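# Load two AA batteries into a remote control

## Task

Seat both AA batteries in the remote control's open battery compartment, each with its polarity correct and pressed fully home against its spring. The remote itself may be repositioned.

## Robot and tools

Robot: two arms, left_arm and right_arm, each with six joints and a two-finger gripper. In the scene frame the left base sits near (+0.001, +0.266, -0.001) m and the right near (-0.006, -0.313, +0.003) m. Joint ranges in rad: waist -2.618 to 3.054, shoulder 0.000 to 3.142, elbow 0.000 to 3.142 (straight at 2.901), wrist pitch and wrist yaw -1.571 to 1.571, wrist roll -2.094 to 2.094.

Frame: the scene frame has its origin at table-top height, halfway between the arms, a little behind the near table edge. +x points out over the table, +z up, and left_arm is on the +y side. Arm names do not match image left and right. Each gripper's fingers point along its own +z and close along its own y. end_effector_position is the spot between the finger pads, just under 1 cm behind the tips.

execute_actions(actions, cameras): actions is a list of actions. Each action is a table of up to 15 rows, each row one 1/30 s control step; if fewer rows are given, the last row repeats to fill 15. Every row is 14 numbers in [-1, 1], both arms always present: left_arm dx, dy, dz, rx, ry, rz, opening, then right_arm in the same order. dx to rz are an offset along scene axes from that arm's Hand target as it stood when the action began; all rows of one action are measured from that same start, but the next action starts from the new Hand target, so repeating an offset keeps moving. Scale: 1.0 equals 0.6 m for dx, dy, dz and 180 degrees for the rotation vector rx, ry, rz, which turns the gripper about its Hand target point. A translation longer than 1.0 gets shortened. Six zeros re-command the current Hand target. The opening is absolute, not an offset: +1 fully open (pads about 87 mm apart), +0.5 about 69 mm, 0 about 43 mm, -0.5 about 18 mm, -1 closed. Any number you send counts, so resend the present opening to leave a gripper alone. Images are returned only for an empty actions list or when cameras names them; ["all"] means every camera.

move(target, speed, blend, opening_speed, blocking, cameras): target is one 14-number row, same layout, scale and frame as above, or a list of up to 15 such rows; every row is an offset from the Hand targets at the move's start, not from the previous row. Grippers travel straight lines, turning the short way, all finishing together, at least 0.5 s, capped at 10 s total. speed is the top path speed in m/s (0.002 to 2.9, default 0.25; rotation up to twice that in rad/s), one value or one per target. blend in m rounds corners of a list (0 stops at each). opening_speed, at least 0.2 per second on the -1 to +1 scale, ramps openings. blocking=false returns after about 0.5 s while motion continues. Paths ignore obstacles and the other arm; faster means more lag, overshoot and harder contact. Do not route a gripper near its own base; go around it. The result adds a move: line, e.g. done, off_target, moving, held or fault, plus limits such as paced (pose clipped) or held (steps withheld).

wait(seconds 0 to 10) lets the scene run with commands held. stop brakes a running move. zoom_image(camera, region [x0, y0, x1, y1], at most 504 by 504 pixels) enlarges part of the latest image of cam_high, cam_low, cam_left_wrist or cam_right_wrist, all 672x504. cam_high and cam_low are fixed behind the arms; the wrist cameras ride on the hands. Calibration is provided but can be off by millimetres and a degree or two. finished_scene(scene) ends the scene irreversibly; the batteries must stay correctly seated after the robot lets go. Scene 1 is practice.

Results: per gripper end_effector_position (m), end_effector_quat_wxyz, Hand target (the last commanded pose after clipping, base for next offsets), Tool commands, grip_measured (same scale as the opening), joint positions (gripper 0 closed to 1 open), joint torques (including gravity, noisy, numbers 1 to 3 wrap at ±28 N m), joint velocities (line may read within noise or be absent), motor temperatures.

Control quirks: orientation commands are clipped to 40 degrees from the measured one each step. Friction and weight leave the gripper short, low or tilted, more when stretched; tiny moves may fail or go sideways. Check the pose after each move and correct tilt; if it rests short, send the gap as an offset. An arm blocked by something keeps pushing until commanded back past the gripper. To grip, command roughly 0.04 below the grip_measured value at first contact; readings may be off by about 1 mm.

Avoid: dropping or releasing moving parts, fast impacts, hard pressing, anything leaving the table, contact between the arms or their cameras, one gripper closing on the other's fingers, strain on wrist camera cables, and striking the bar, plate (up to about 3 cm high) or rail near the bases. Objects may get brief random nudges. Motors heat when holding, stretched or pushing: warning at 75 °C, arm folds and idles at 90 °C, collapses at 100 °C. The scene keeps running while you compose each reply.

Each tool is called after "Request:" as name([rows], argument=value, ...), one row to a line, values as JSON.

## Session

Request:
execute_actions(actions=[])

Scene clock: 0.00 s.
left_arm: end_effector_position=(+0.3631, +0.2859, +0.0241) grip_measured=+1.000 end_effector_quat_wxyz=(+0.564, -0.081, +0.815, +0.107) | right_arm: end_effector_position=(+0.3663, -0.3214, +0.0353) grip_measured=+1.000 end_effector_quat_wxyz=(+0.552, +0.022, +0.832, -0.044)
Joint positions: left_arm=[-0.095 1.585 0.28 0.964 -0.372 -0.062 1] | right_arm=[0.033 1.558 0.344 0.822 0.138 0.002 1]
Joint velocities: within noise
Joint torques (N m): no reading
Motor temperatures (°C): left_arm=[23 21 24 21 19 20 19] | right_arm=[23 21 27 20 19 21 22]
Heat: left arm: 24 °C; right arm: 27 °C.
Hand target: left_arm +0.3638, +0.2862, +0.0258; +0.565, -0.081, +0.814, +0.108 | right_arm +0.3704, -0.3211, +0.0420; +0.561, +0.023, +0.826, -0.043
Tool commands: left_gripper/opening=+1.0 right_gripper/opening=+1.0

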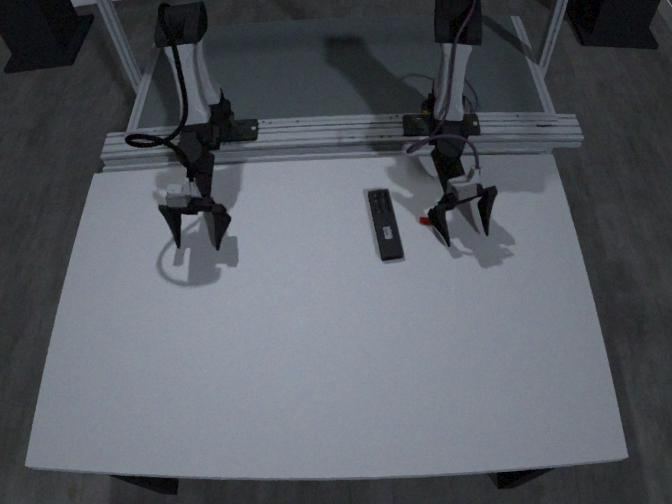

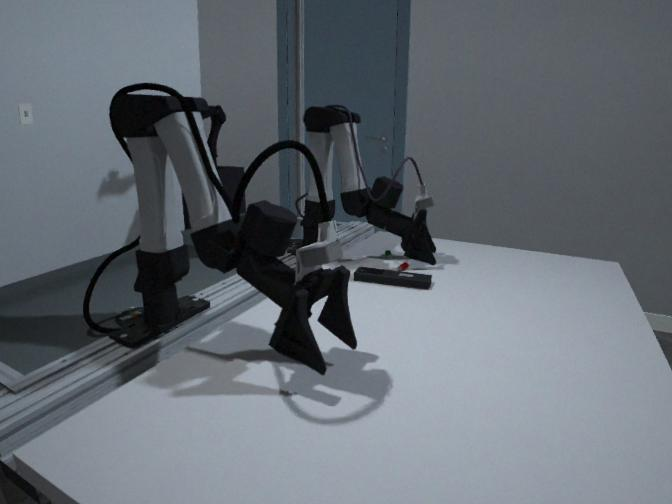

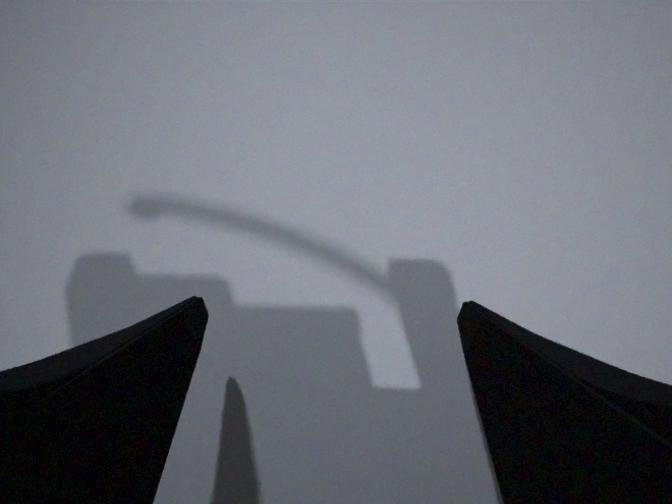

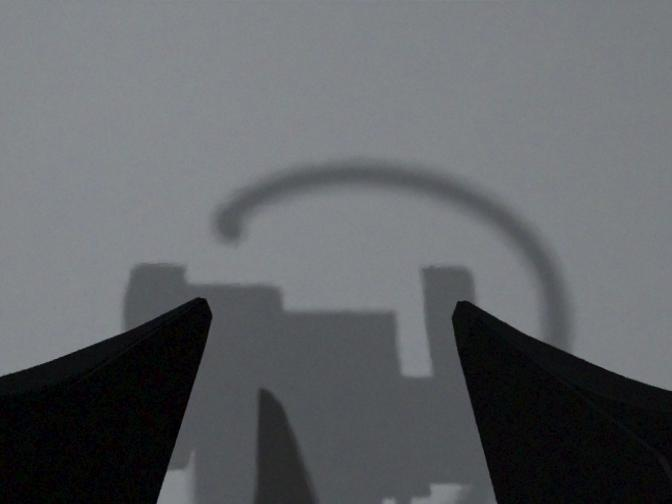

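Request:
zoom_image(camera="cam_high", region=[350, 160, 510, 280])

Request:
zoom_image(camera="cam_low", region=[330, 220, 470, 310])

Scaled by 3.150.

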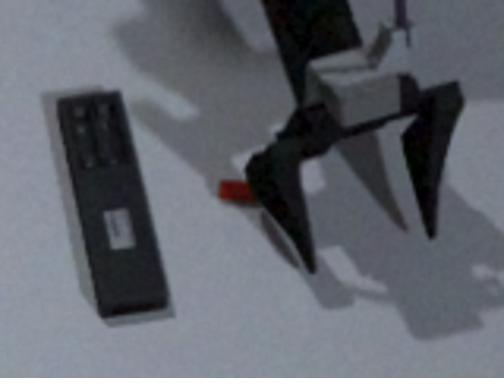

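Scaled by 3.600.

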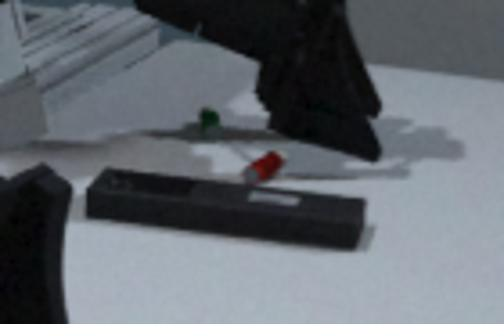

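Request:
move([
  [0,0,0.2,0,0,0,1,0,0,0,0,0,0,1],
  [-0.19,-0.06,0.33,-0.0443,0.1354,-0.0747,1,0,0,0,0,0,0,1],
], blend=0.03, cameras=["all"])

Scene clock: 69.83 s.
left_arm: end_effector_position=(+0.2516, +0.2500, +0.2189) grip_measured=+1.000 end_effector_quat_wxyz=(+0.384, -0.003, +0.923, +0.003) | right_arm: end_effector_position=(+0.3663, -0.3214, +0.0353) grip_measured=+1.000 end_effector_quat_wxyz=(+0.552, +0.022, +0.832, -0.044)
Joint positions: left_arm=[-0.066 0.92 1.112 -0.942 -0.06 -0.069 1] | right_arm=[0.033 1.558 0.344 0.822 0.138 0.002 1]
Joint torques (N m): left_arm=[0.73 -0.8 7.83 1.65 0.17 0.02] | right_arm=[0.27 -6.24 5.94 2.22 0.02 0.06]
Motor temperatures (°C): left_arm=[23 23 26 26 19 20 19] | right_arm=[23 24 29 25 19 21 22]
Heat: left arm: 26 °C; right arm: 29 °C.
Hand target: left_arm +0.2498, +0.2502, +0.2238; +0.383, +0.000, +0.924, +0.000 | right_arm +0.3704, -0.3211, +0.0421; +0.561, +0.023, +0.826, -0.043
Off the commanded pose: left_arm 0.005 m, 0 deg | right_arm 0.008 m, 1 deg.
move: done
camera_calibration:
cam_left_wrist: T_world_to_cam=[[0.0222281, -0.99975, -0.00251079, 0.244355], [-0.998291, -0.0223313, 0.0539991, 0.268171], [-0.0540417, 0.0013062, -0.998538, 0.376436], [0, 0, 0, 1]] pos_world=[0.282625, 0.249791, 0.362018]

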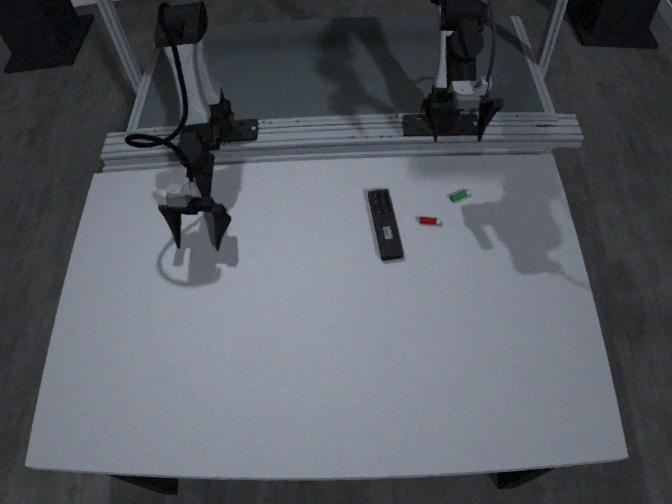

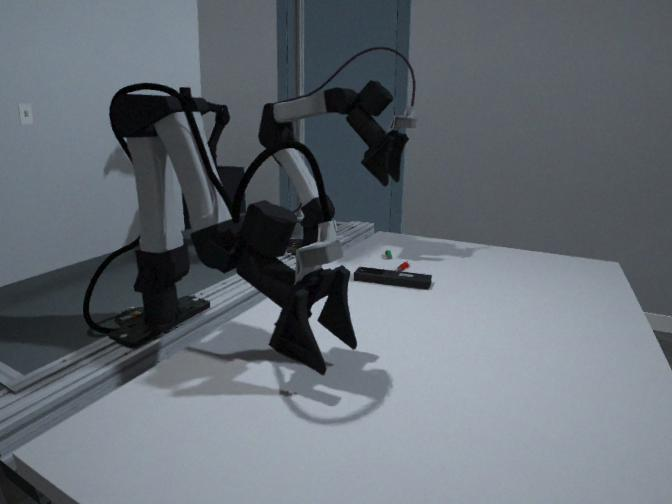

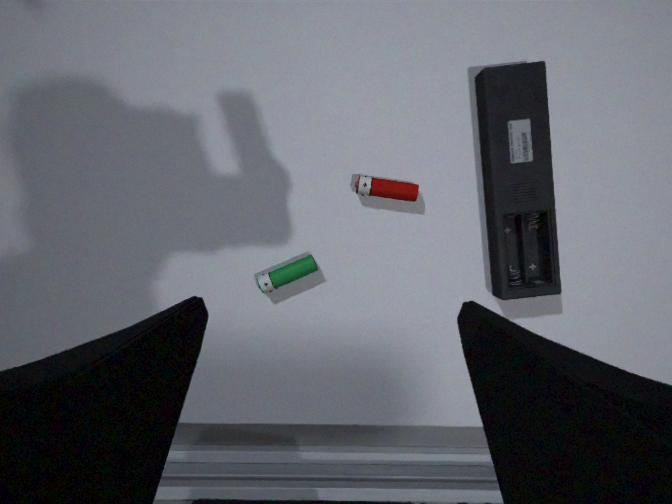

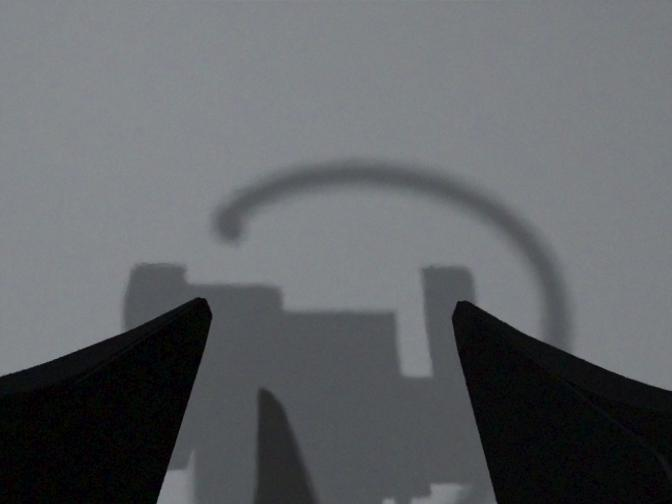

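Excellent view. Zoom in on the bay and the batteries.

Request:
zoom_image(camera="cam_left_wrist", region=[470, 190, 590, 310])

Request:
zoom_image(camera="cam_left_wrist", region=[240, 150, 440, 310])

Request:
zoom_image(camera="cam_left_wrist", region=[440, 40, 600, 200])

Scaled by 4.200.

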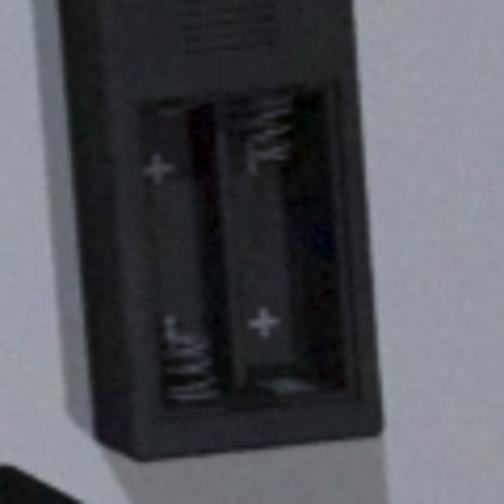

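Scaled by 2.520.

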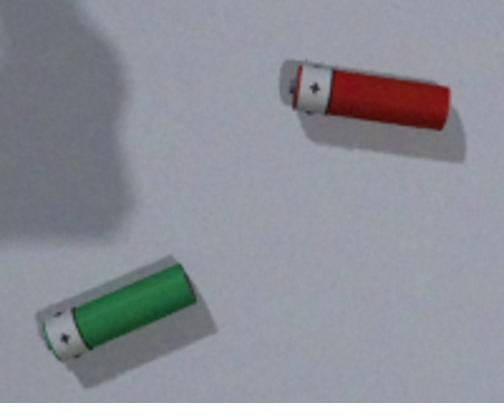

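Scaled by 3.150.

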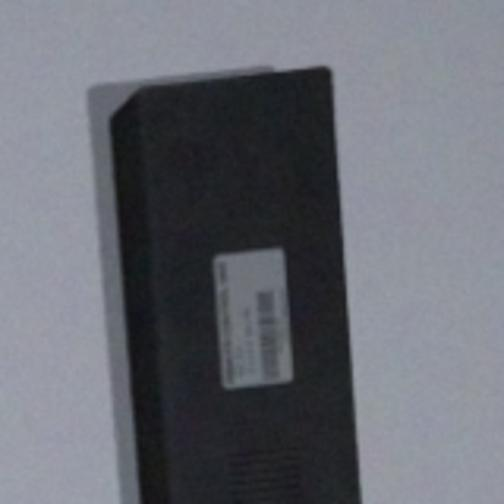

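Request:
move([
  [0,0,0,0,0,0,1,0,0,0.2,0,0,0,1],
  [0,0,0,0,0,0,1,-0.2957,0.64,0.14,-0.0323,0.1313,0.2704,1],
], blend=0.03, cameras=["all"])

Scene clock: 283.47 s.
left_arm: end_effector_position=(+0.2514, +0.2500, +0.2188) grip_measured=+1.000 end_effector_quat_wxyz=(+0.383, -0.003, +0.924, +0.003) | right_arm: end_effector_position=(+0.1919, +0.0528, +0.1181) grip_measured=+1.000 end_effector_quat_wxyz=(+0.350, -0.360, +0.854, +0.132)
Joint positions: left_arm=[-0.066 0.92 1.112 -0.943 -0.06 -0.069 1] | right_arm=[1.164 1.624 1.181 -0.402 0.289 0.261 1]
Joint torques (N m): left_arm=[0.75 -0.8 7.84 1.64 0.17 0.02] | right_arm=[0.32 -7.09 10.04 1.75 0 0.19]
Motor temperatures (°C): left_arm=[23 21 36 28 19 20 19] | right_arm=[23 25 30 29 19 21 22]
Heat: left arm: 36 °C; right arm: 30 °C.
Hand target: left_arm +0.2498, +0.2502, +0.2238; +0.383, +0.000, +0.924, +0.000 | right_arm +0.1930, +0.0630, +0.1261; +0.353, -0.354, +0.854, +0.146
Off the commanded pose: left_arm 0.005 m, 0 deg | right_arm 0.013 m, 2 deg.
move: off_target (right_arm)
camera_calibration:
cam_left_wrist: T_world_to_cam=[[0.0222183, -0.99975, -0.00262847, 0.2444], [-0.998248, -0.022329, 0.0548005, 0.267881], [-0.0548454, 0.00140629, -0.998494, 0.376423], [0, 0, 0, 1]] pos_world=[0.282626, 0.249791, 0.361818]
cam_right_wrist: T_world_to_cam=[[0.714028, -0.699749, 0.0226954, -0.103768], [-0.69801, -0.708992, 0.100563, 0.180746], [-0.0542783, -0.0876467, -0.994672, 0.279501], [0, 0, 0, 1]] pos_world=[0.215427, 0.0800333, 0.26219]

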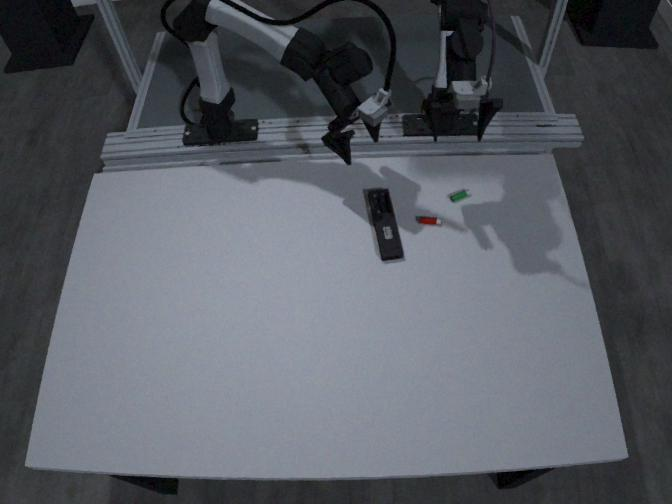

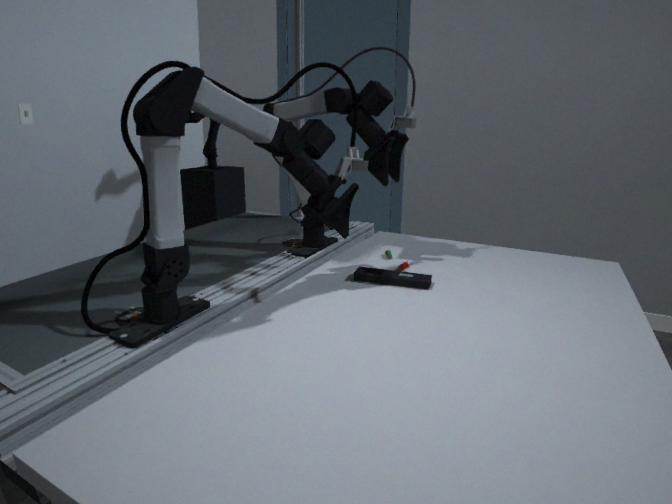

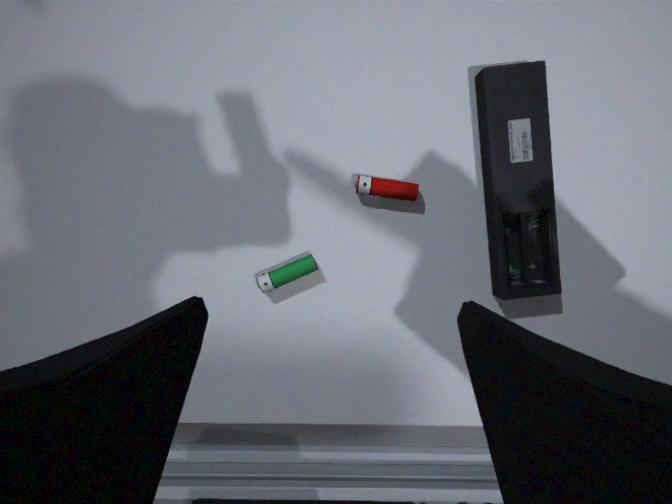

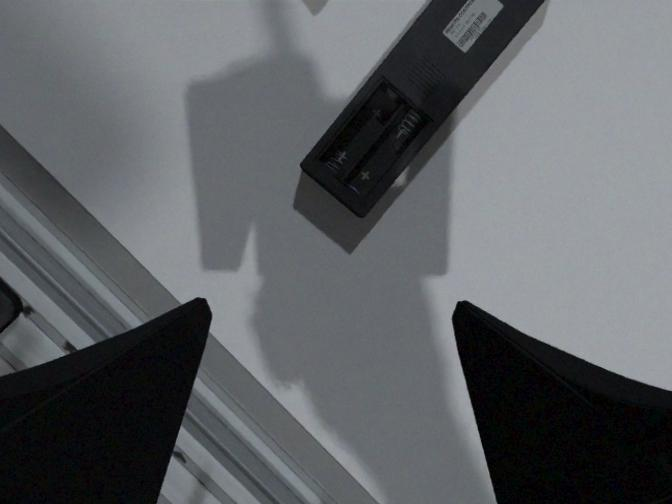

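Request:
zoom_image(camera="cam_right_wrist", region=[290, 60, 450, 220])

Request:
zoom_image(camera="cam_right_wrist", region=[310, 90, 420, 200])

Scaled by 3.150.

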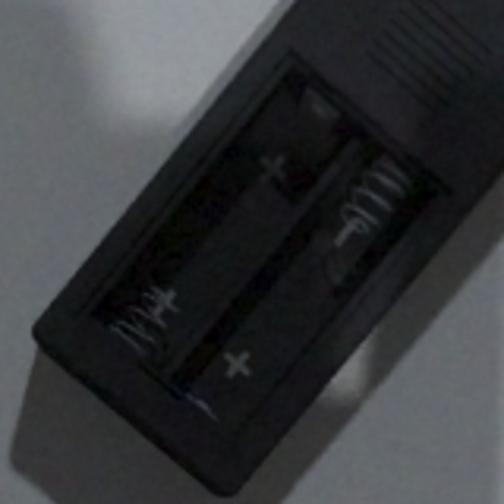

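Scaled by 4.582.

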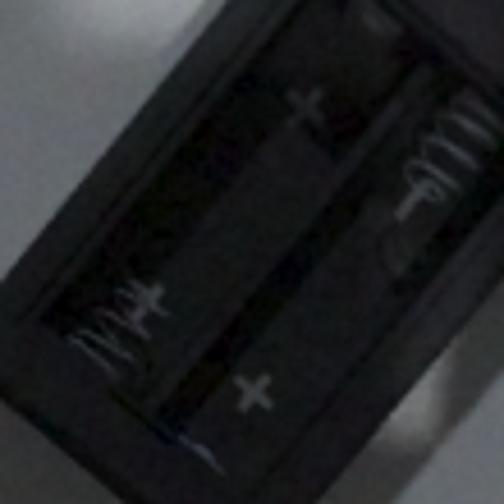

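Request:
move(target=[0,0.1,0,0,0,0,1,0.295,0.0617,0.0067,-0.1097,0.2292,-0.2044,1], cameras=["cam_high","cam_right_wrist"])

Scene clock: 329.07 s.
left_arm: end_effector_position=(+0.2504, +0.3103, +0.2172) grip_measured=+1.000 end_effector_quat_wxyz=(+0.380, -0.003, +0.925, +0.002) | right_arm: end_effector_position=(+0.3645, +0.0924, +0.1299) grip_measured=+1.000 end_effector_quat_wxyz=(+0.164, -0.036, +0.975, +0.147)
Joint positions: left_arm=[0.346 0.952 1.122 -0.953 0.239 0.215 1] | right_arm=[0.778 2.595 2.838 -1.367 0.015 0.708 1]
Joint torques (N m): left_arm=[0.75 -0.88 8.21 1.6 0.34 0.04] | right_arm=[-0.01 -13.35 8.51 1.51 -0.06 0.12]
Heat: left arm: 36 °C; right arm: 34 °C.
Hand target: left_arm +0.2497, +0.3102, +0.2238; +0.383, +0.000, +0.924, +0.000 | right_arm +0.3699, +0.1000, +0.1301; +0.001, -0.054, +0.999, +0.000
Off the commanded pose: left_arm 0.007 m, 1 deg | right_arm 0.009 m, 25 deg.
elbow stopped short (right arm): the move would have taken joint 3 (elbow) straighter than the controller allows.
move: off_target (right_arm)
camera_calibration:
cam_right_wrist: T_world_to_cam=[[0.124132, -0.951443, -0.281685, 0.0783145], [-0.844573, -0.250322, 0.473325, 0.29078], [-0.520854, 0.179149, -0.834636, 0.428794], [0, 0, 0, 1]] pos_world=[0.459203, 0.0704824, 0.242314]
Images, in order (width x height): cam_high 672x504, cam_right_wrist 672x504.

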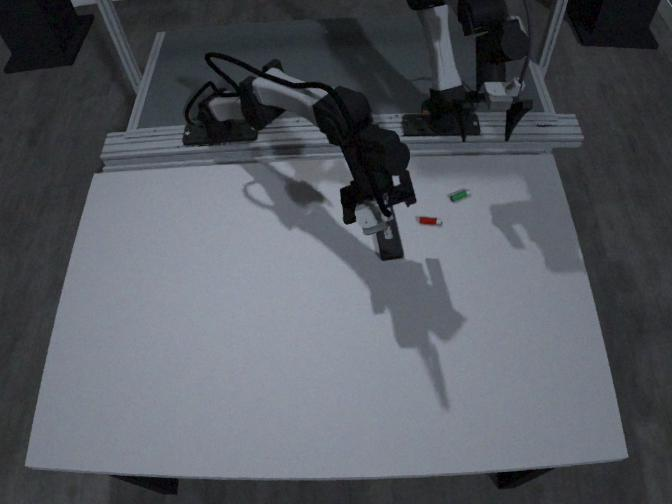

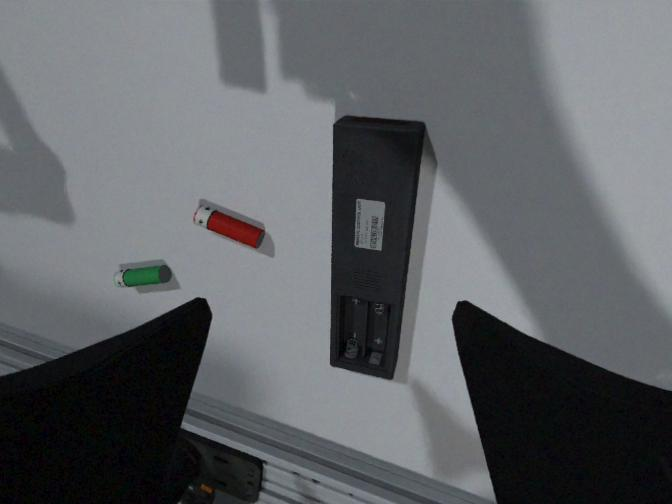

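Request:
move(target=[0,0,0,0,0,0,1,0.0035,0.0017,-0.075,0.0071,-0.0657,0,1], cameras=["cam_high","cam_right_wrist"])

Scene clock: 407.57 s.
left_arm: end_effector_position=(+0.2504, +0.3102, +0.2172) grip_measured=+1.000 end_effector_quat_wxyz=(+0.380, -0.003, +0.925, +0.002) | right_arm: end_effector_position=(+0.3664, +0.0941, +0.0842) grip_measured=+1.000 end_effector_quat_wxyz=(+0.173, -0.043, +0.980, +0.086)
Joint positions: left_arm=[0.346 0.952 1.122 -0.953 0.24 0.215 1] | right_arm=[0.813 2.68 2.838 -1.354 0.126 0.709 1]
Joint torques (N m): left_arm=[0.77 -0.87 8.17 1.6 0.32 0.04] | right_arm=[0.8 -14.27 8.65 1.37 0.24 -0.01]
Motor temperatures (°C): left_arm=[23 20 37 30 20 20 19] | right_arm=[23 35 36 28 19 21 22]
Heat: left arm: 37 °C; right arm: 36 °C.
Hand target: left_arm +0.2498, +0.3102, +0.2238; +0.383, +0.000, +0.924, +0.000 | right_arm +0.3720, +0.1010, +0.0850; +0.104, -0.054, +0.993, +0.006
Off the commanded pose: left_arm 0.007 m, 1 deg | right_arm 0.009 m, 12 deg.
elbow stopped short (right arm): the move would have taken joint 3 (elbow) straighter than the controller allows.
move: off_target (right_arm)
camera_calibration:
cam_right_wrist: T_world_to_cam=[[0.12, -0.97975, -0.160283, 0.0607184], [-0.857838, -0.183596, 0.480007, 0.312419], [-0.499714, 0.0798959, -0.862498, 0.395267], [0, 0, 0, 1]] pos_world=[0.458239, 0.0852674, 0.200686]
Images, in order (width x height): cam_high 672x504, cam_right_wrist 672x504.

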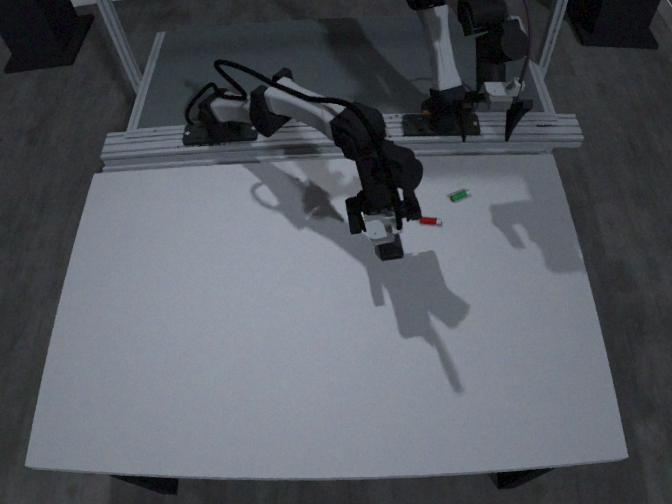

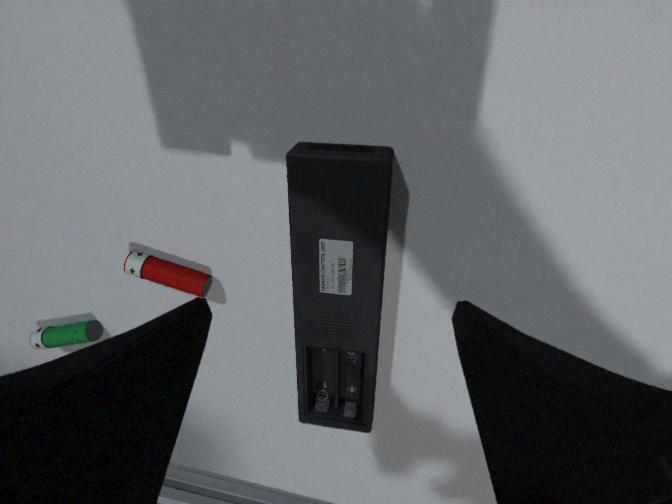

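Request:
move([
  [0,0,0,0,0,0,1,-0.05,-0.05,0.1667,0,0,0,1],
  [0,0,0,0,0,0,1,-0.1533,-0.4183,0.1917,0.0226,-0.0979,0.0758,1],
  [0.1153,-0.342,-0.173,-0.0045,0.0834,0.0342,1,-0.1533,-0.4183,0.1917,0.0226,-0.0979,0.0758,1],
], blend=0.02, cameras=["cam_high","cam_left_wrist"])

Scene clock: 441.47 s.
left_arm: end_effector_position=(+0.3152, +0.1070, +0.1136) grip_measured=+1.000 end_effector_quat_wxyz=(+0.250, -0.048, +0.967, +0.012) | right_arm: end_effector_position=(+0.2785, -0.1508, +0.1974) grip_measured=+1.000 end_effector_quat_wxyz=(+0.246, -0.165, +0.954, +0.036)
Joint positions: left_arm=[-0.54 1.56 1.275 -0.834 -0.307 -0.591 1] | right_arm=[0.556 1.489 1.484 -1.07 0.125 0.189 1]
Joint torques (N m): left_arm=[-0.8 -6.61 8.17 1.21 -0.4 -0.13] | right_arm=[-0.39 -7.72 5.72 1.64 -0.06 -0.03]
Motor temperatures (°C): left_arm=[23 20 37 30 20 20 19] | right_arm=[23 40 36 26 19 21 22]
Heat: left arm: 37 °C; right arm: 40 °C.
Hand target: left_arm +0.3190, +0.1052, +0.1200; +0.259, -0.053, +0.964, +0.014 | right_arm +0.2801, -0.1500, +0.2001; +0.255, -0.167, +0.951, +0.045
Off the commanded pose: left_arm 0.008 m, 1 deg | right_arm 0.003 m, 2 deg.
elbow stopped short (right arm): the move would have taken joint 3 (elbow) straighter than the controller allows.
move: done
camera_calibration:
cam_left_wrist: T_world_to_cam=[[0.113971, -0.993482, -0.00221095, 0.0700627], [-0.938176, -0.108358, 0.328762, 0.293208], [-0.326859, -0.0353951, -0.94441, 0.358659], [0, 0, 0, 1]] pos_world=[0.384326, 0.114072, 0.242481]
Images, in order (width x height): cam_high 672x504, cam_left_wrist 672x504.

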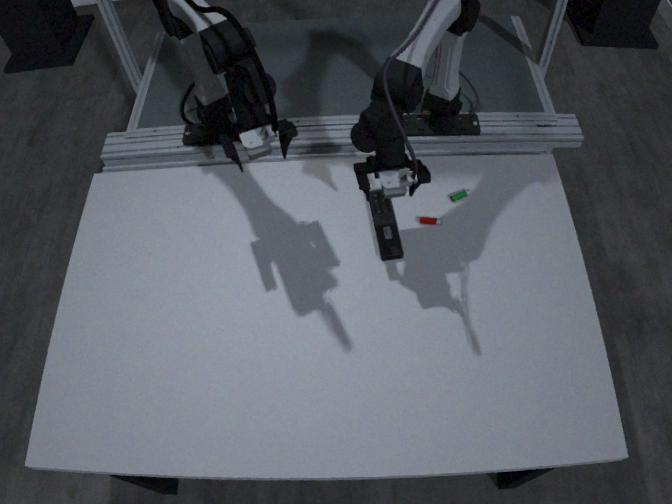

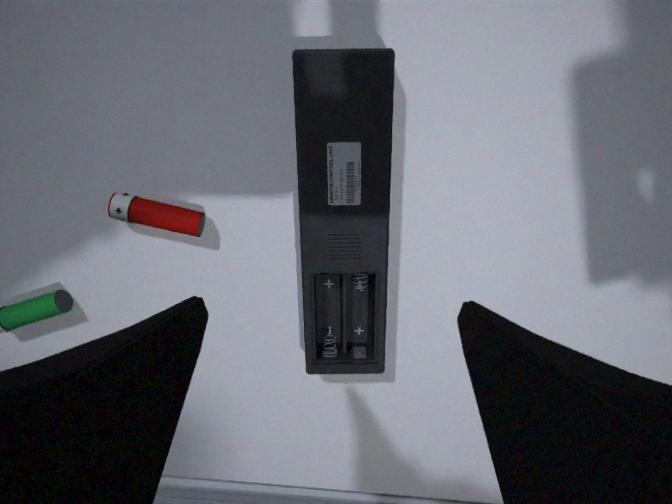

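Request:
zoom_image(camera="cam_left_wrist", region=[290, 260, 410, 380])

Scaled by 4.200.

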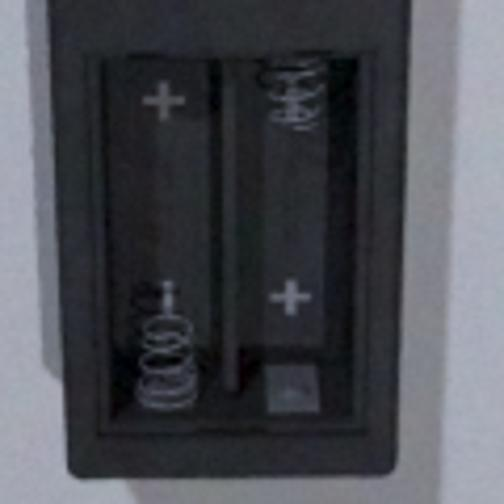

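Request:
move([
  [0.001,-0.008,-0.12,0,0,0.008,1,0,0,0,0,0,0,1],
  [0.001,-0.008,-0.155,0,0,0.008,1,0,0,0,0,0,0,1],
], speed=[0.15,0.04], cameras=["cam_low","cam_left_wrist"])

Scene clock: 479.17 s.
left_arm: end_effector_position=(+0.3212, +0.1001, +0.0322) grip_measured=+1.000 end_effector_quat_wxyz=(+0.257, -0.064, +0.964, +0.011) | right_arm: end_effector_position=(+0.2785, -0.1508, +0.1974) grip_measured=+1.000 end_effector_quat_wxyz=(+0.246, -0.165, +0.954, +0.036)
Joint positions: left_arm=[-0.55 1.659 1.045 -0.497 -0.324 -0.629 1] | right_arm=[0.556 1.489 1.484 -1.07 0.125 0.189 1]
Joint velocities: left_arm=[-0.046 -0.002 -0.007 -0.095 -0.037 0.022 0] | right_arm=[within noise]
Joint torques (N m): left_arm=[-1.07 -6.86 4.78 1.46 -0.41 -0.14] | right_arm=[-0.36 -7.72 5.71 1.65 -0.06 -0.03]
Motor temperatures (°C): left_arm=[23 24 39 28 20 20 19] | right_arm=[23 33 33 27 19 21 22]
Heat: left arm: 39 °C; right arm: 33 °C.
Hand target: left_arm +0.3196, +0.1003, +0.0270; +0.259, -0.065, +0.964, +0.017 | right_arm +0.2801, -0.1500, +0.2001; +0.255, -0.167, +0.951, +0.045
Off the commanded pose: left_arm 0.005 m, 1 deg | right_arm 0.003 m, 2 deg.
move: done
camera_calibration:
cam_left_wrist: T_world_to_cam=[[0.142986, -0.989682, 0.00918489, 0.0522646], [-0.939556, -0.132815, 0.315588, 0.328163], [-0.311112, -0.0537542, -0.948852, 0.280352], [0, 0, 0, 1]] pos_world=[0.388075, 0.11038, 0.161968]
Images, in order (width x height): cam_low 672x504, cam_left_wrist 672x504.

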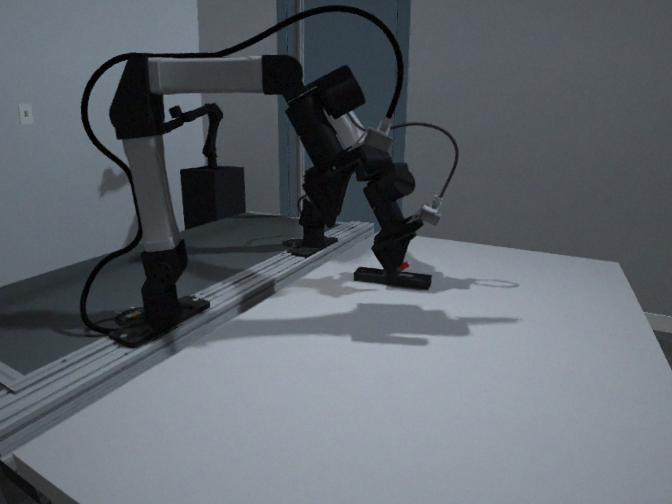

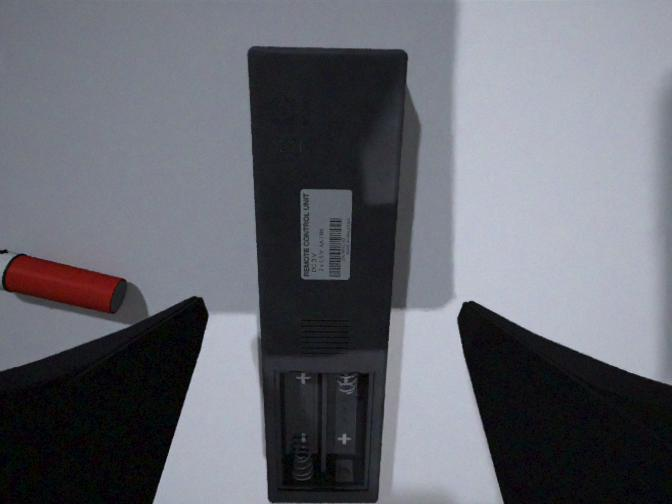

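Request:
zoom_image(camera="cam_left_wrist", region=[250, 350, 400, 504])

Scaled by 3.273.

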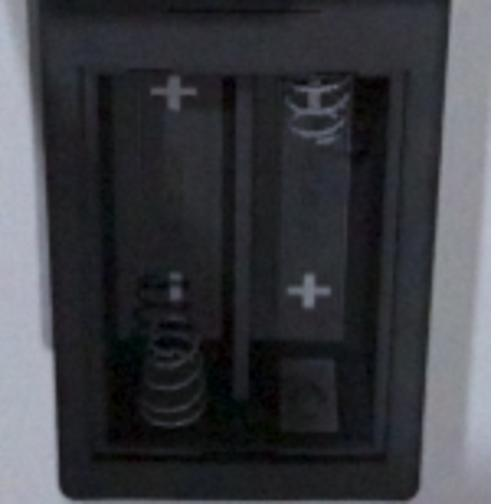

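Request:
move(target=[0.001,0.004,-0.004,0,0,0,0.0,0,0,0,0,0,0,1], opening_speed=0.5, cameras=["cam_left_wrist"])

Scene clock: 489.53 s.
left_arm: end_effector_position=(+0.3212, +0.1000, +0.0303) grip_measured=+0.000 end_effector_quat_wxyz=(+0.259, -0.064, +0.964, +0.009) | right_arm: end_effector_position=(+0.2785, -0.1508, +0.1974) grip_measured=+1.000 end_effector_quat_wxyz=(+0.246, -0.165, +0.954, +0.036)
Joint positions: left_arm=[-0.55 1.659 1.035 -0.484 -0.324 -0.629 0.5] | right_arm=[0.556 1.489 1.484 -1.07 0.125 0.189 1]
Joint torques (N m): left_arm=[-0.32 -6.76 4.7 1.46 -0.37 -0.06] | right_arm=[-0.38 -7.75 5.72 1.65 -0.06 -0.04]
Heat: left arm: 37 °C; right arm: 33 °C.
Hand target: left_arm +0.3202, +0.1027, +0.0246; +0.259, -0.065, +0.964, +0.017 | right_arm +0.2801, -0.1500, +0.2001; +0.255, -0.167, +0.951, +0.045
Off the commanded pose: left_arm 0.006 m, 1 deg | right_arm 0.003 m, 2 deg.
move: done
camera_calibration:
cam_left_wrist: T_world_to_cam=[[0.143011, -0.989649, 0.0119666, 0.0520805], [-0.940643, -0.13215, 0.312613, 0.329138], [-0.307796, -0.0559635, -0.949805, 0.277827], [0, 0, 0, 1]] pos_world=[0.387667, 0.110585, 0.160365]
Images, in order (width x height): cam_left_wrist 672x504.

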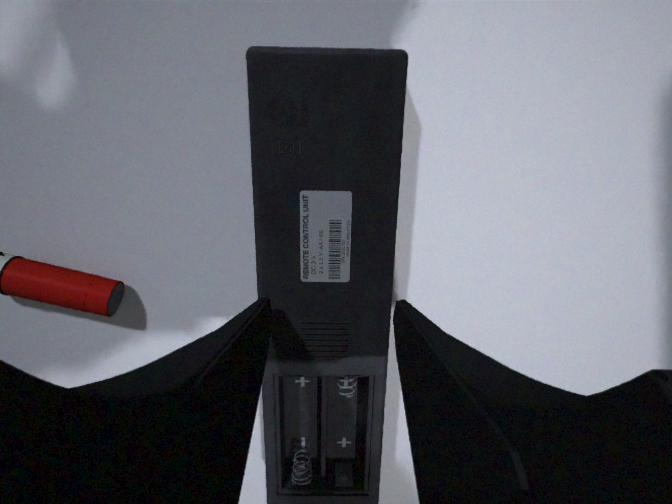

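Request:
zoom_image(camera="cam_left_wrist", region=[230, 270, 430, 370])

Scaled by 2.520.

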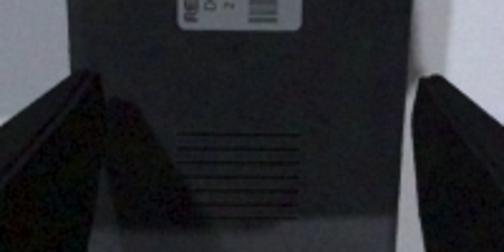

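Request:
move([
  [0,0.003,0,0,0,0,0.6,0,0,0,0,0,0,1],
  [0,0.003,-0.021,0,0,0,0.6,0,0,0,0,0,0,1],
], speed=[0.1,0.04], opening_speed=1.0, cameras=["cam_left_wrist"])

Scene clock: 505.37 s.
left_arm: end_effector_position=(+0.3205, +0.1003, +0.0175) grip_measured=+0.600 end_effector_quat_wxyz=(+0.259, -0.064, +0.964, +0.009) | right_arm: end_effector_position=(+0.2785, -0.1508, +0.1974) grip_measured=+1.000 end_effector_quat_wxyz=(+0.246, -0.165, +0.954, +0.036)
Joint positions: left_arm=[-0.55 1.679 1.001 -0.43 -0.324 -0.629 0.8] | right_arm=[0.556 1.489 1.484 -1.07 0.125 0.189 1]
Joint torques (N m): left_arm=[0.18 -6.86 4.67 1.46 -0.35 -0.01] | right_arm=[-0.36 -7.73 5.68 1.64 -0.06 -0.03]
Heat: left arm: 35 °C; right arm: 32 °C.
Hand target: left_arm +0.3203, +0.1045, +0.0120; +0.259, -0.065, +0.964, +0.017 | right_arm +0.2801, -0.1500, +0.2001; +0.255, -0.167, +0.951, +0.045
Off the commanded pose: left_arm 0.007 m, 1 deg | right_arm 0.003 m, 2 deg.
move: done
camera_calibration:
cam_left_wrist: T_world_to_cam=[[0.14298, -0.98965, 0.0122309, 0.0527036], [-0.940748, -0.132054, 0.312339, 0.332604], [-0.307491, -0.0561643, -0.949892, 0.265393], [0, 0, 0, 1]] pos_world=[0.386967, 0.110985, 0.147565]
Images, in order (width x height): cam_left_wrist 672x504.

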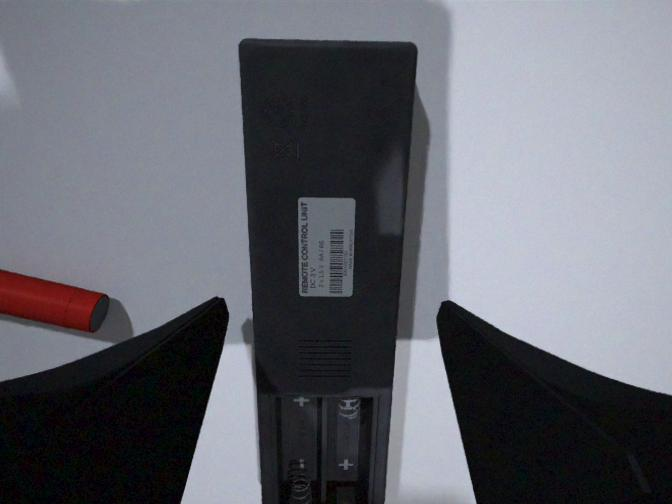

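Request:
move(target=[0,0.002,0,0,0,0,0.0,0,0,0,0,0,0,1], opening_speed=0.4, cameras=["cam_left_wrist"])

Scene clock: 511.20 s.
left_arm: end_effector_position=(+0.3209, +0.1001, +0.0177) grip_measured=+0.091 end_effector_quat_wxyz=(+0.260, -0.064, +0.963, +0.009) | right_arm: end_effector_position=(+0.2785, -0.1508, +0.1974) grip_measured=+1.000 end_effector_quat_wxyz=(+0.246, -0.165, +0.954, +0.036)
Joint positions: left_arm=[-0.55 1.679 1.001 -0.428 -0.324 -0.628 0.546] | right_arm=[0.556 1.489 1.484 -1.07 0.125 0.189 1]
Joint torques (N m): left_arm=[0.54 -7.05 4.4 1.45 -0.33 0] | right_arm=[-0.36 -7.72 5.72 1.65 -0.05 -0.03]
Heat: left arm: 35 °C; right arm: 32 °C.
Hand target: left_arm +0.3203, +0.1057, +0.0120; +0.259, -0.065, +0.964, +0.017 | right_arm +0.2801, -0.1500, +0.2001; +0.255, -0.167, +0.951, +0.045
Off the commanded pose: left_arm 0.008 m, 1 deg | right_arm 0.003 m, 2 deg.
move: done
camera_calibration:
cam_left_wrist: T_world_to_cam=[[0.142707, -0.989676, 0.013277, 0.0524436], [-0.941284, -0.131558, 0.31093, 0.332936], [-0.305974, -0.0568694, -0.95034, 0.265252], [0, 0, 0, 1]] pos_world=[0.387064, 0.110787, 0.147864]
Images, in order (width x height): cam_left_wrist 672x504.

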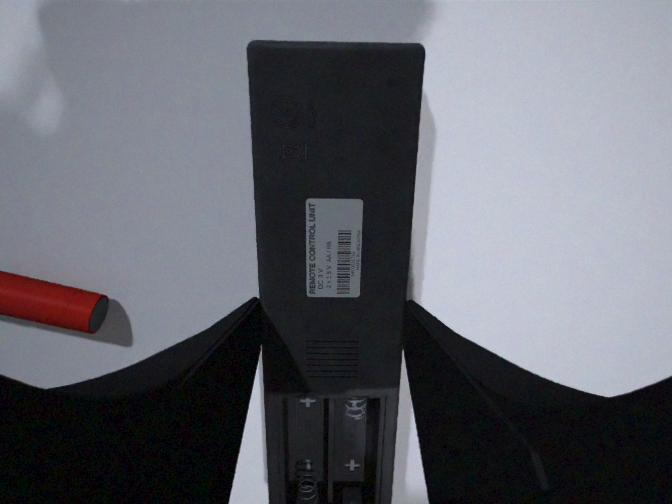

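Request:
move([
  [0,0,0.018,0,0,0,0.03,0,0,0,0,0,0,1],
  [-0.035,-0.083,0.018,0,0,-0.289,0.03,0,0,0,0,0,0,1],
  [-0.035,-0.083,0.003,0,0,-0.289,0.03,0,0,0,0,0,0,1],
], speed=[0.05,0.12,0.03], cameras=["all"])

Scene clock: 523.50 s.
left_arm: end_effector_position=(+0.3031, +0.0603, +0.0184) grip_measured=+0.091 end_effector_quat_wxyz=(+0.242, +0.354, +0.899, -0.091) | right_arm: end_effector_position=(+0.2785, -0.1508, +0.1974) grip_measured=+1.000 end_effector_quat_wxyz=(+0.246, -0.165, +0.954, +0.036)
Joint positions: left_arm=[-0.563 1.652 0.961 -0.326 0.069 0.153 0.546] | right_arm=[0.556 1.489 1.484 -1.07 0.125 0.189 1]
Joint torques (N m): left_arm=[-1.14 -6.99 4.66 1.71 0.27 0.05] | right_arm=[-0.38 -7.73 5.72 1.65 -0.06 -0.03]
Heat: left arm: 35 °C; right arm: 32 °C.
Hand target: left_arm +0.2992, +0.0559, +0.0139; +0.240, +0.364, +0.894, -0.098 | right_arm +0.2801, -0.1500, +0.2001; +0.255, -0.167, +0.951, +0.045
Off the commanded pose: left_arm 0.007 m, 2 deg | right_arm 0.003 m, 2 deg.
move: done
camera_calibration:
cam_left_wrist: T_world_to_cam=[[-0.669389, -0.742834, -0.0107504, 0.247294], [-0.707555, 0.633054, 0.314018, 0.193809], [-0.226458, 0.217807, -0.949356, 0.217498], [0, 0, 0, 1]] pos_world=[0.351921, 0.0136336, 0.148282]
cam_right_wrist: T_world_to_cam=[[0.339759, -0.940489, 0.00672744, -0.238783], [-0.879201, -0.315061, 0.357411, 0.1481], [-0.334021, -0.127348, -0.933923, 0.405252], [0, 0, 0, 1]] pos_world=[0.346701, -0.126304, 0.327148]

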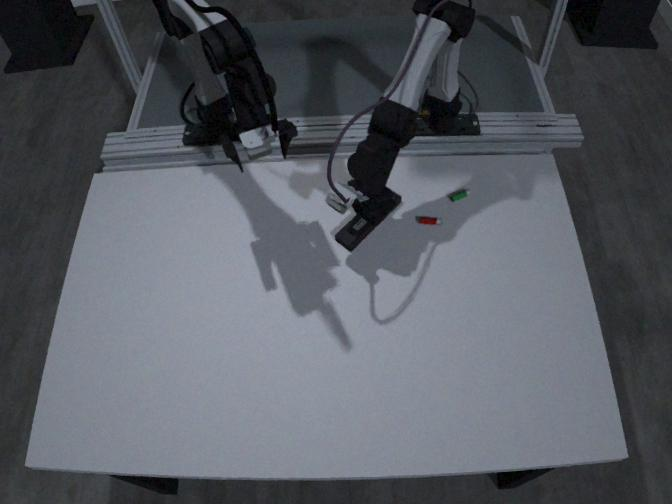

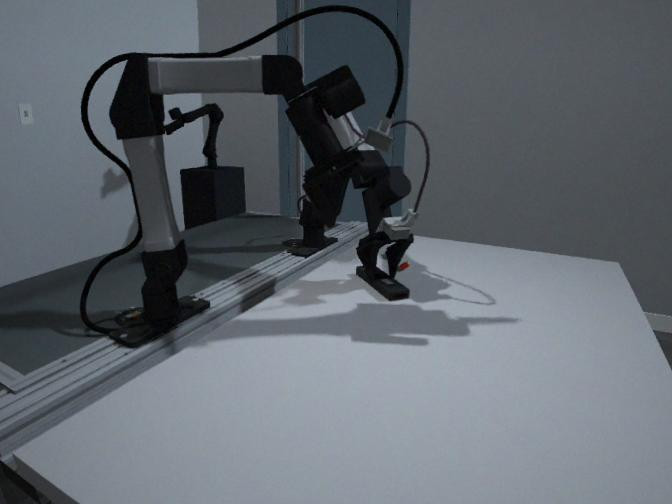

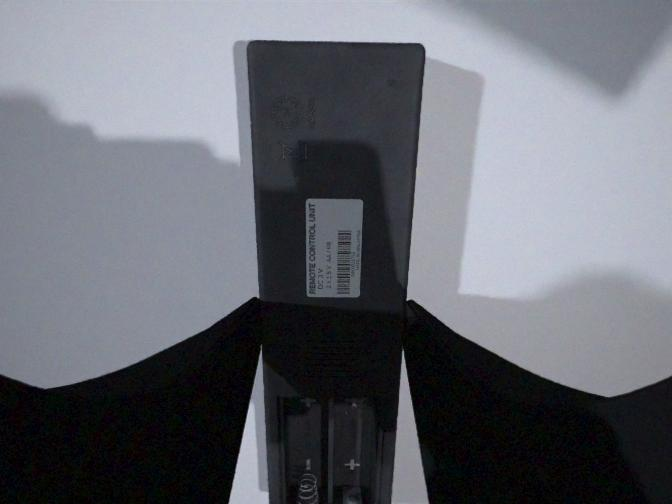

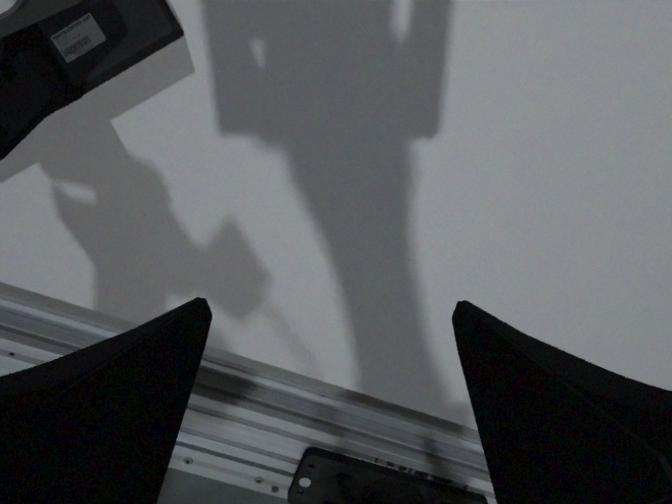

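Request:
move([
  [0,0,-0.005,0,0,0,0.03,0,0,0,0,0,0,1],
  [0,0,-0.005,0,0,0,0.6,0,0,0,0,0,0,1],
  [0,0,0.2,0,0,0,0.6,0,0,0,0,0,0,1],
], speed=[0.03,0.1,0.12], opening_speed=0.8, cameras=["cam_left_wrist"])

Scene clock: 537.30 s.
left_arm: end_effector_position=(+0.3016, +0.0601, +0.1209) grip_measured=+0.600 end_effector_quat_wxyz=(+0.231, +0.357, +0.901, -0.091) | right_arm: end_effector_position=(+0.2785, -0.1508, +0.1974) grip_measured=+1.000 end_effector_quat_wxyz=(+0.246, -0.165, +0.954, +0.036)
Joint positions: left_arm=[-0.567 1.558 1.293 -0.774 0.072 0.154 0.8] | right_arm=[0.556 1.489 1.484 -1.07 0.125 0.189 1]
Joint torques (N m): left_arm=[-1.14 -8.95 8.12 1.26 0.2 0.01] | right_arm=[-0.39 -7.71 5.7 1.64 -0.06 -0.02]
Motor temperatures (°C): left_arm=[23 26 34 29 20 20 19] | right_arm=[23 30 32 27 19 21 22]
Heat: left arm: 34 °C; right arm: 32 °C.
Hand target: left_arm +0.2991, +0.0558, +0.1337; +0.240, +0.365, +0.894, -0.098 | right_arm +0.2801, -0.1500, +0.2001; +0.255, -0.167, +0.951, +0.045
Off the commanded pose: left_arm 0.014 m, 2 deg | right_arm 0.003 m, 2 deg.
move: off_target (left_arm)
camera_calibration:
cam_left_wrist: T_world_to_cam=[[-0.674095, -0.738628, -0.00500312, 0.247709], [-0.697278, 0.634094, 0.334257, 0.154925], [-0.243719, 0.22881, -0.942469, 0.318239], [0, 0, 0, 1]] pos_world=[0.352566, 0.0119111, 0.249384]
Images, in order (width x height): cam_left_wrist 672x504.

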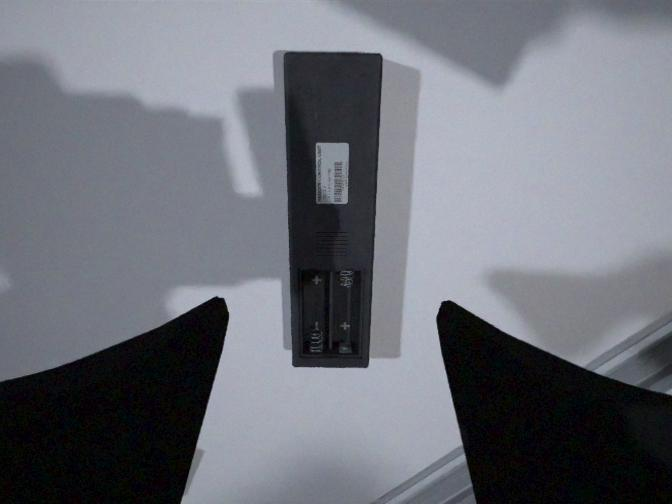

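Request:
move([
  [-0.0485,0.157,0.11,0.01,-0.03,0.34,0.6,0,0,0,0,0,0,1],
  [0.018,0.2237,-0.056,0.0201,-0.0645,0.6835,0.6,0,0,0,0,0,0,1],
], blend=0.03, cameras=["cam_high","cam_left_wrist"])

Scene clock: 588.20 s.
left_arm: end_effector_position=(+0.3083, +0.1883, +0.0975) grip_measured=+0.600 end_effector_quat_wxyz=(+0.265, -0.593, +0.730, +0.213) | right_arm: end_effector_position=(+0.2785, -0.1508, +0.1974) grip_measured=+1.000 end_effector_quat_wxyz=(+0.246, -0.165, +0.954, +0.036)
Joint positions: left_arm=[-0.477 1.812 1.473 -1.425 -0.665 -1.942 0.8] | right_arm=[0.556 1.489 1.484 -1.07 0.125 0.189 1]
Joint torques (N m): left_arm=[0.47 -7.36 6.91 -0.2 -0.49 -0.15] | right_arm=[-0.36 -7.73 5.75 1.64 -0.06 -0.03]
Heat: left arm: 37 °C; right arm: 32 °C.
Hand target: left_arm +0.3100, +0.1901, +0.1002; +0.264, -0.598, +0.725, +0.217 | right_arm +0.2801, -0.1500, +0.2001; +0.255, -0.167, +0.951, +0.045
Off the commanded pose: left_arm 0.004 m, 1 deg | right_arm 0.003 m, 2 deg.
move: done
camera_calibration:
cam_left_wrist: T_world_to_cam=[[0.981691, -0.190466, 0.00236646, -0.267558], [-0.188711, -0.970801, 0.1481, 0.249821], [-0.0259107, -0.145835, -0.98897, 0.276401], [0, 0, 0, 1]] pos_world=[0.316965, 0.231874, 0.236987]
Images, in order (width x height): cam_high 672x504, cam_left_wrist 672x504.

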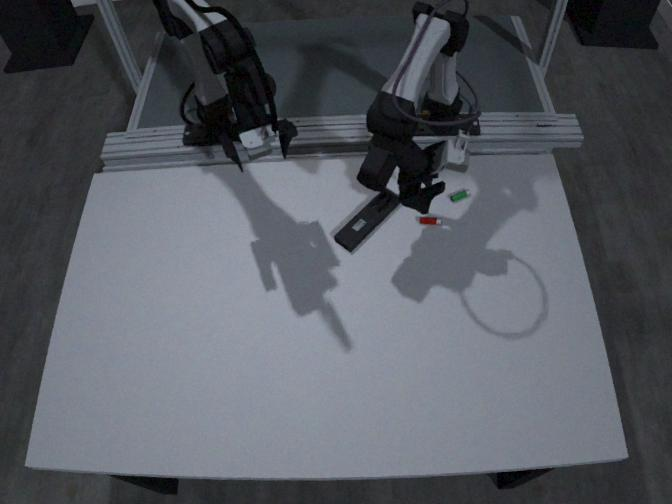

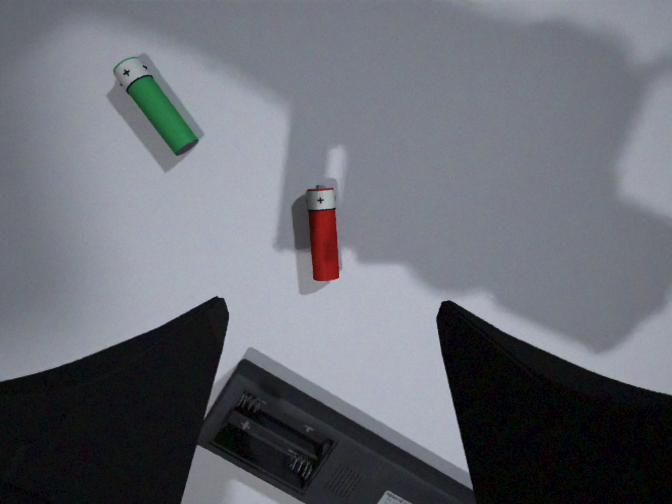

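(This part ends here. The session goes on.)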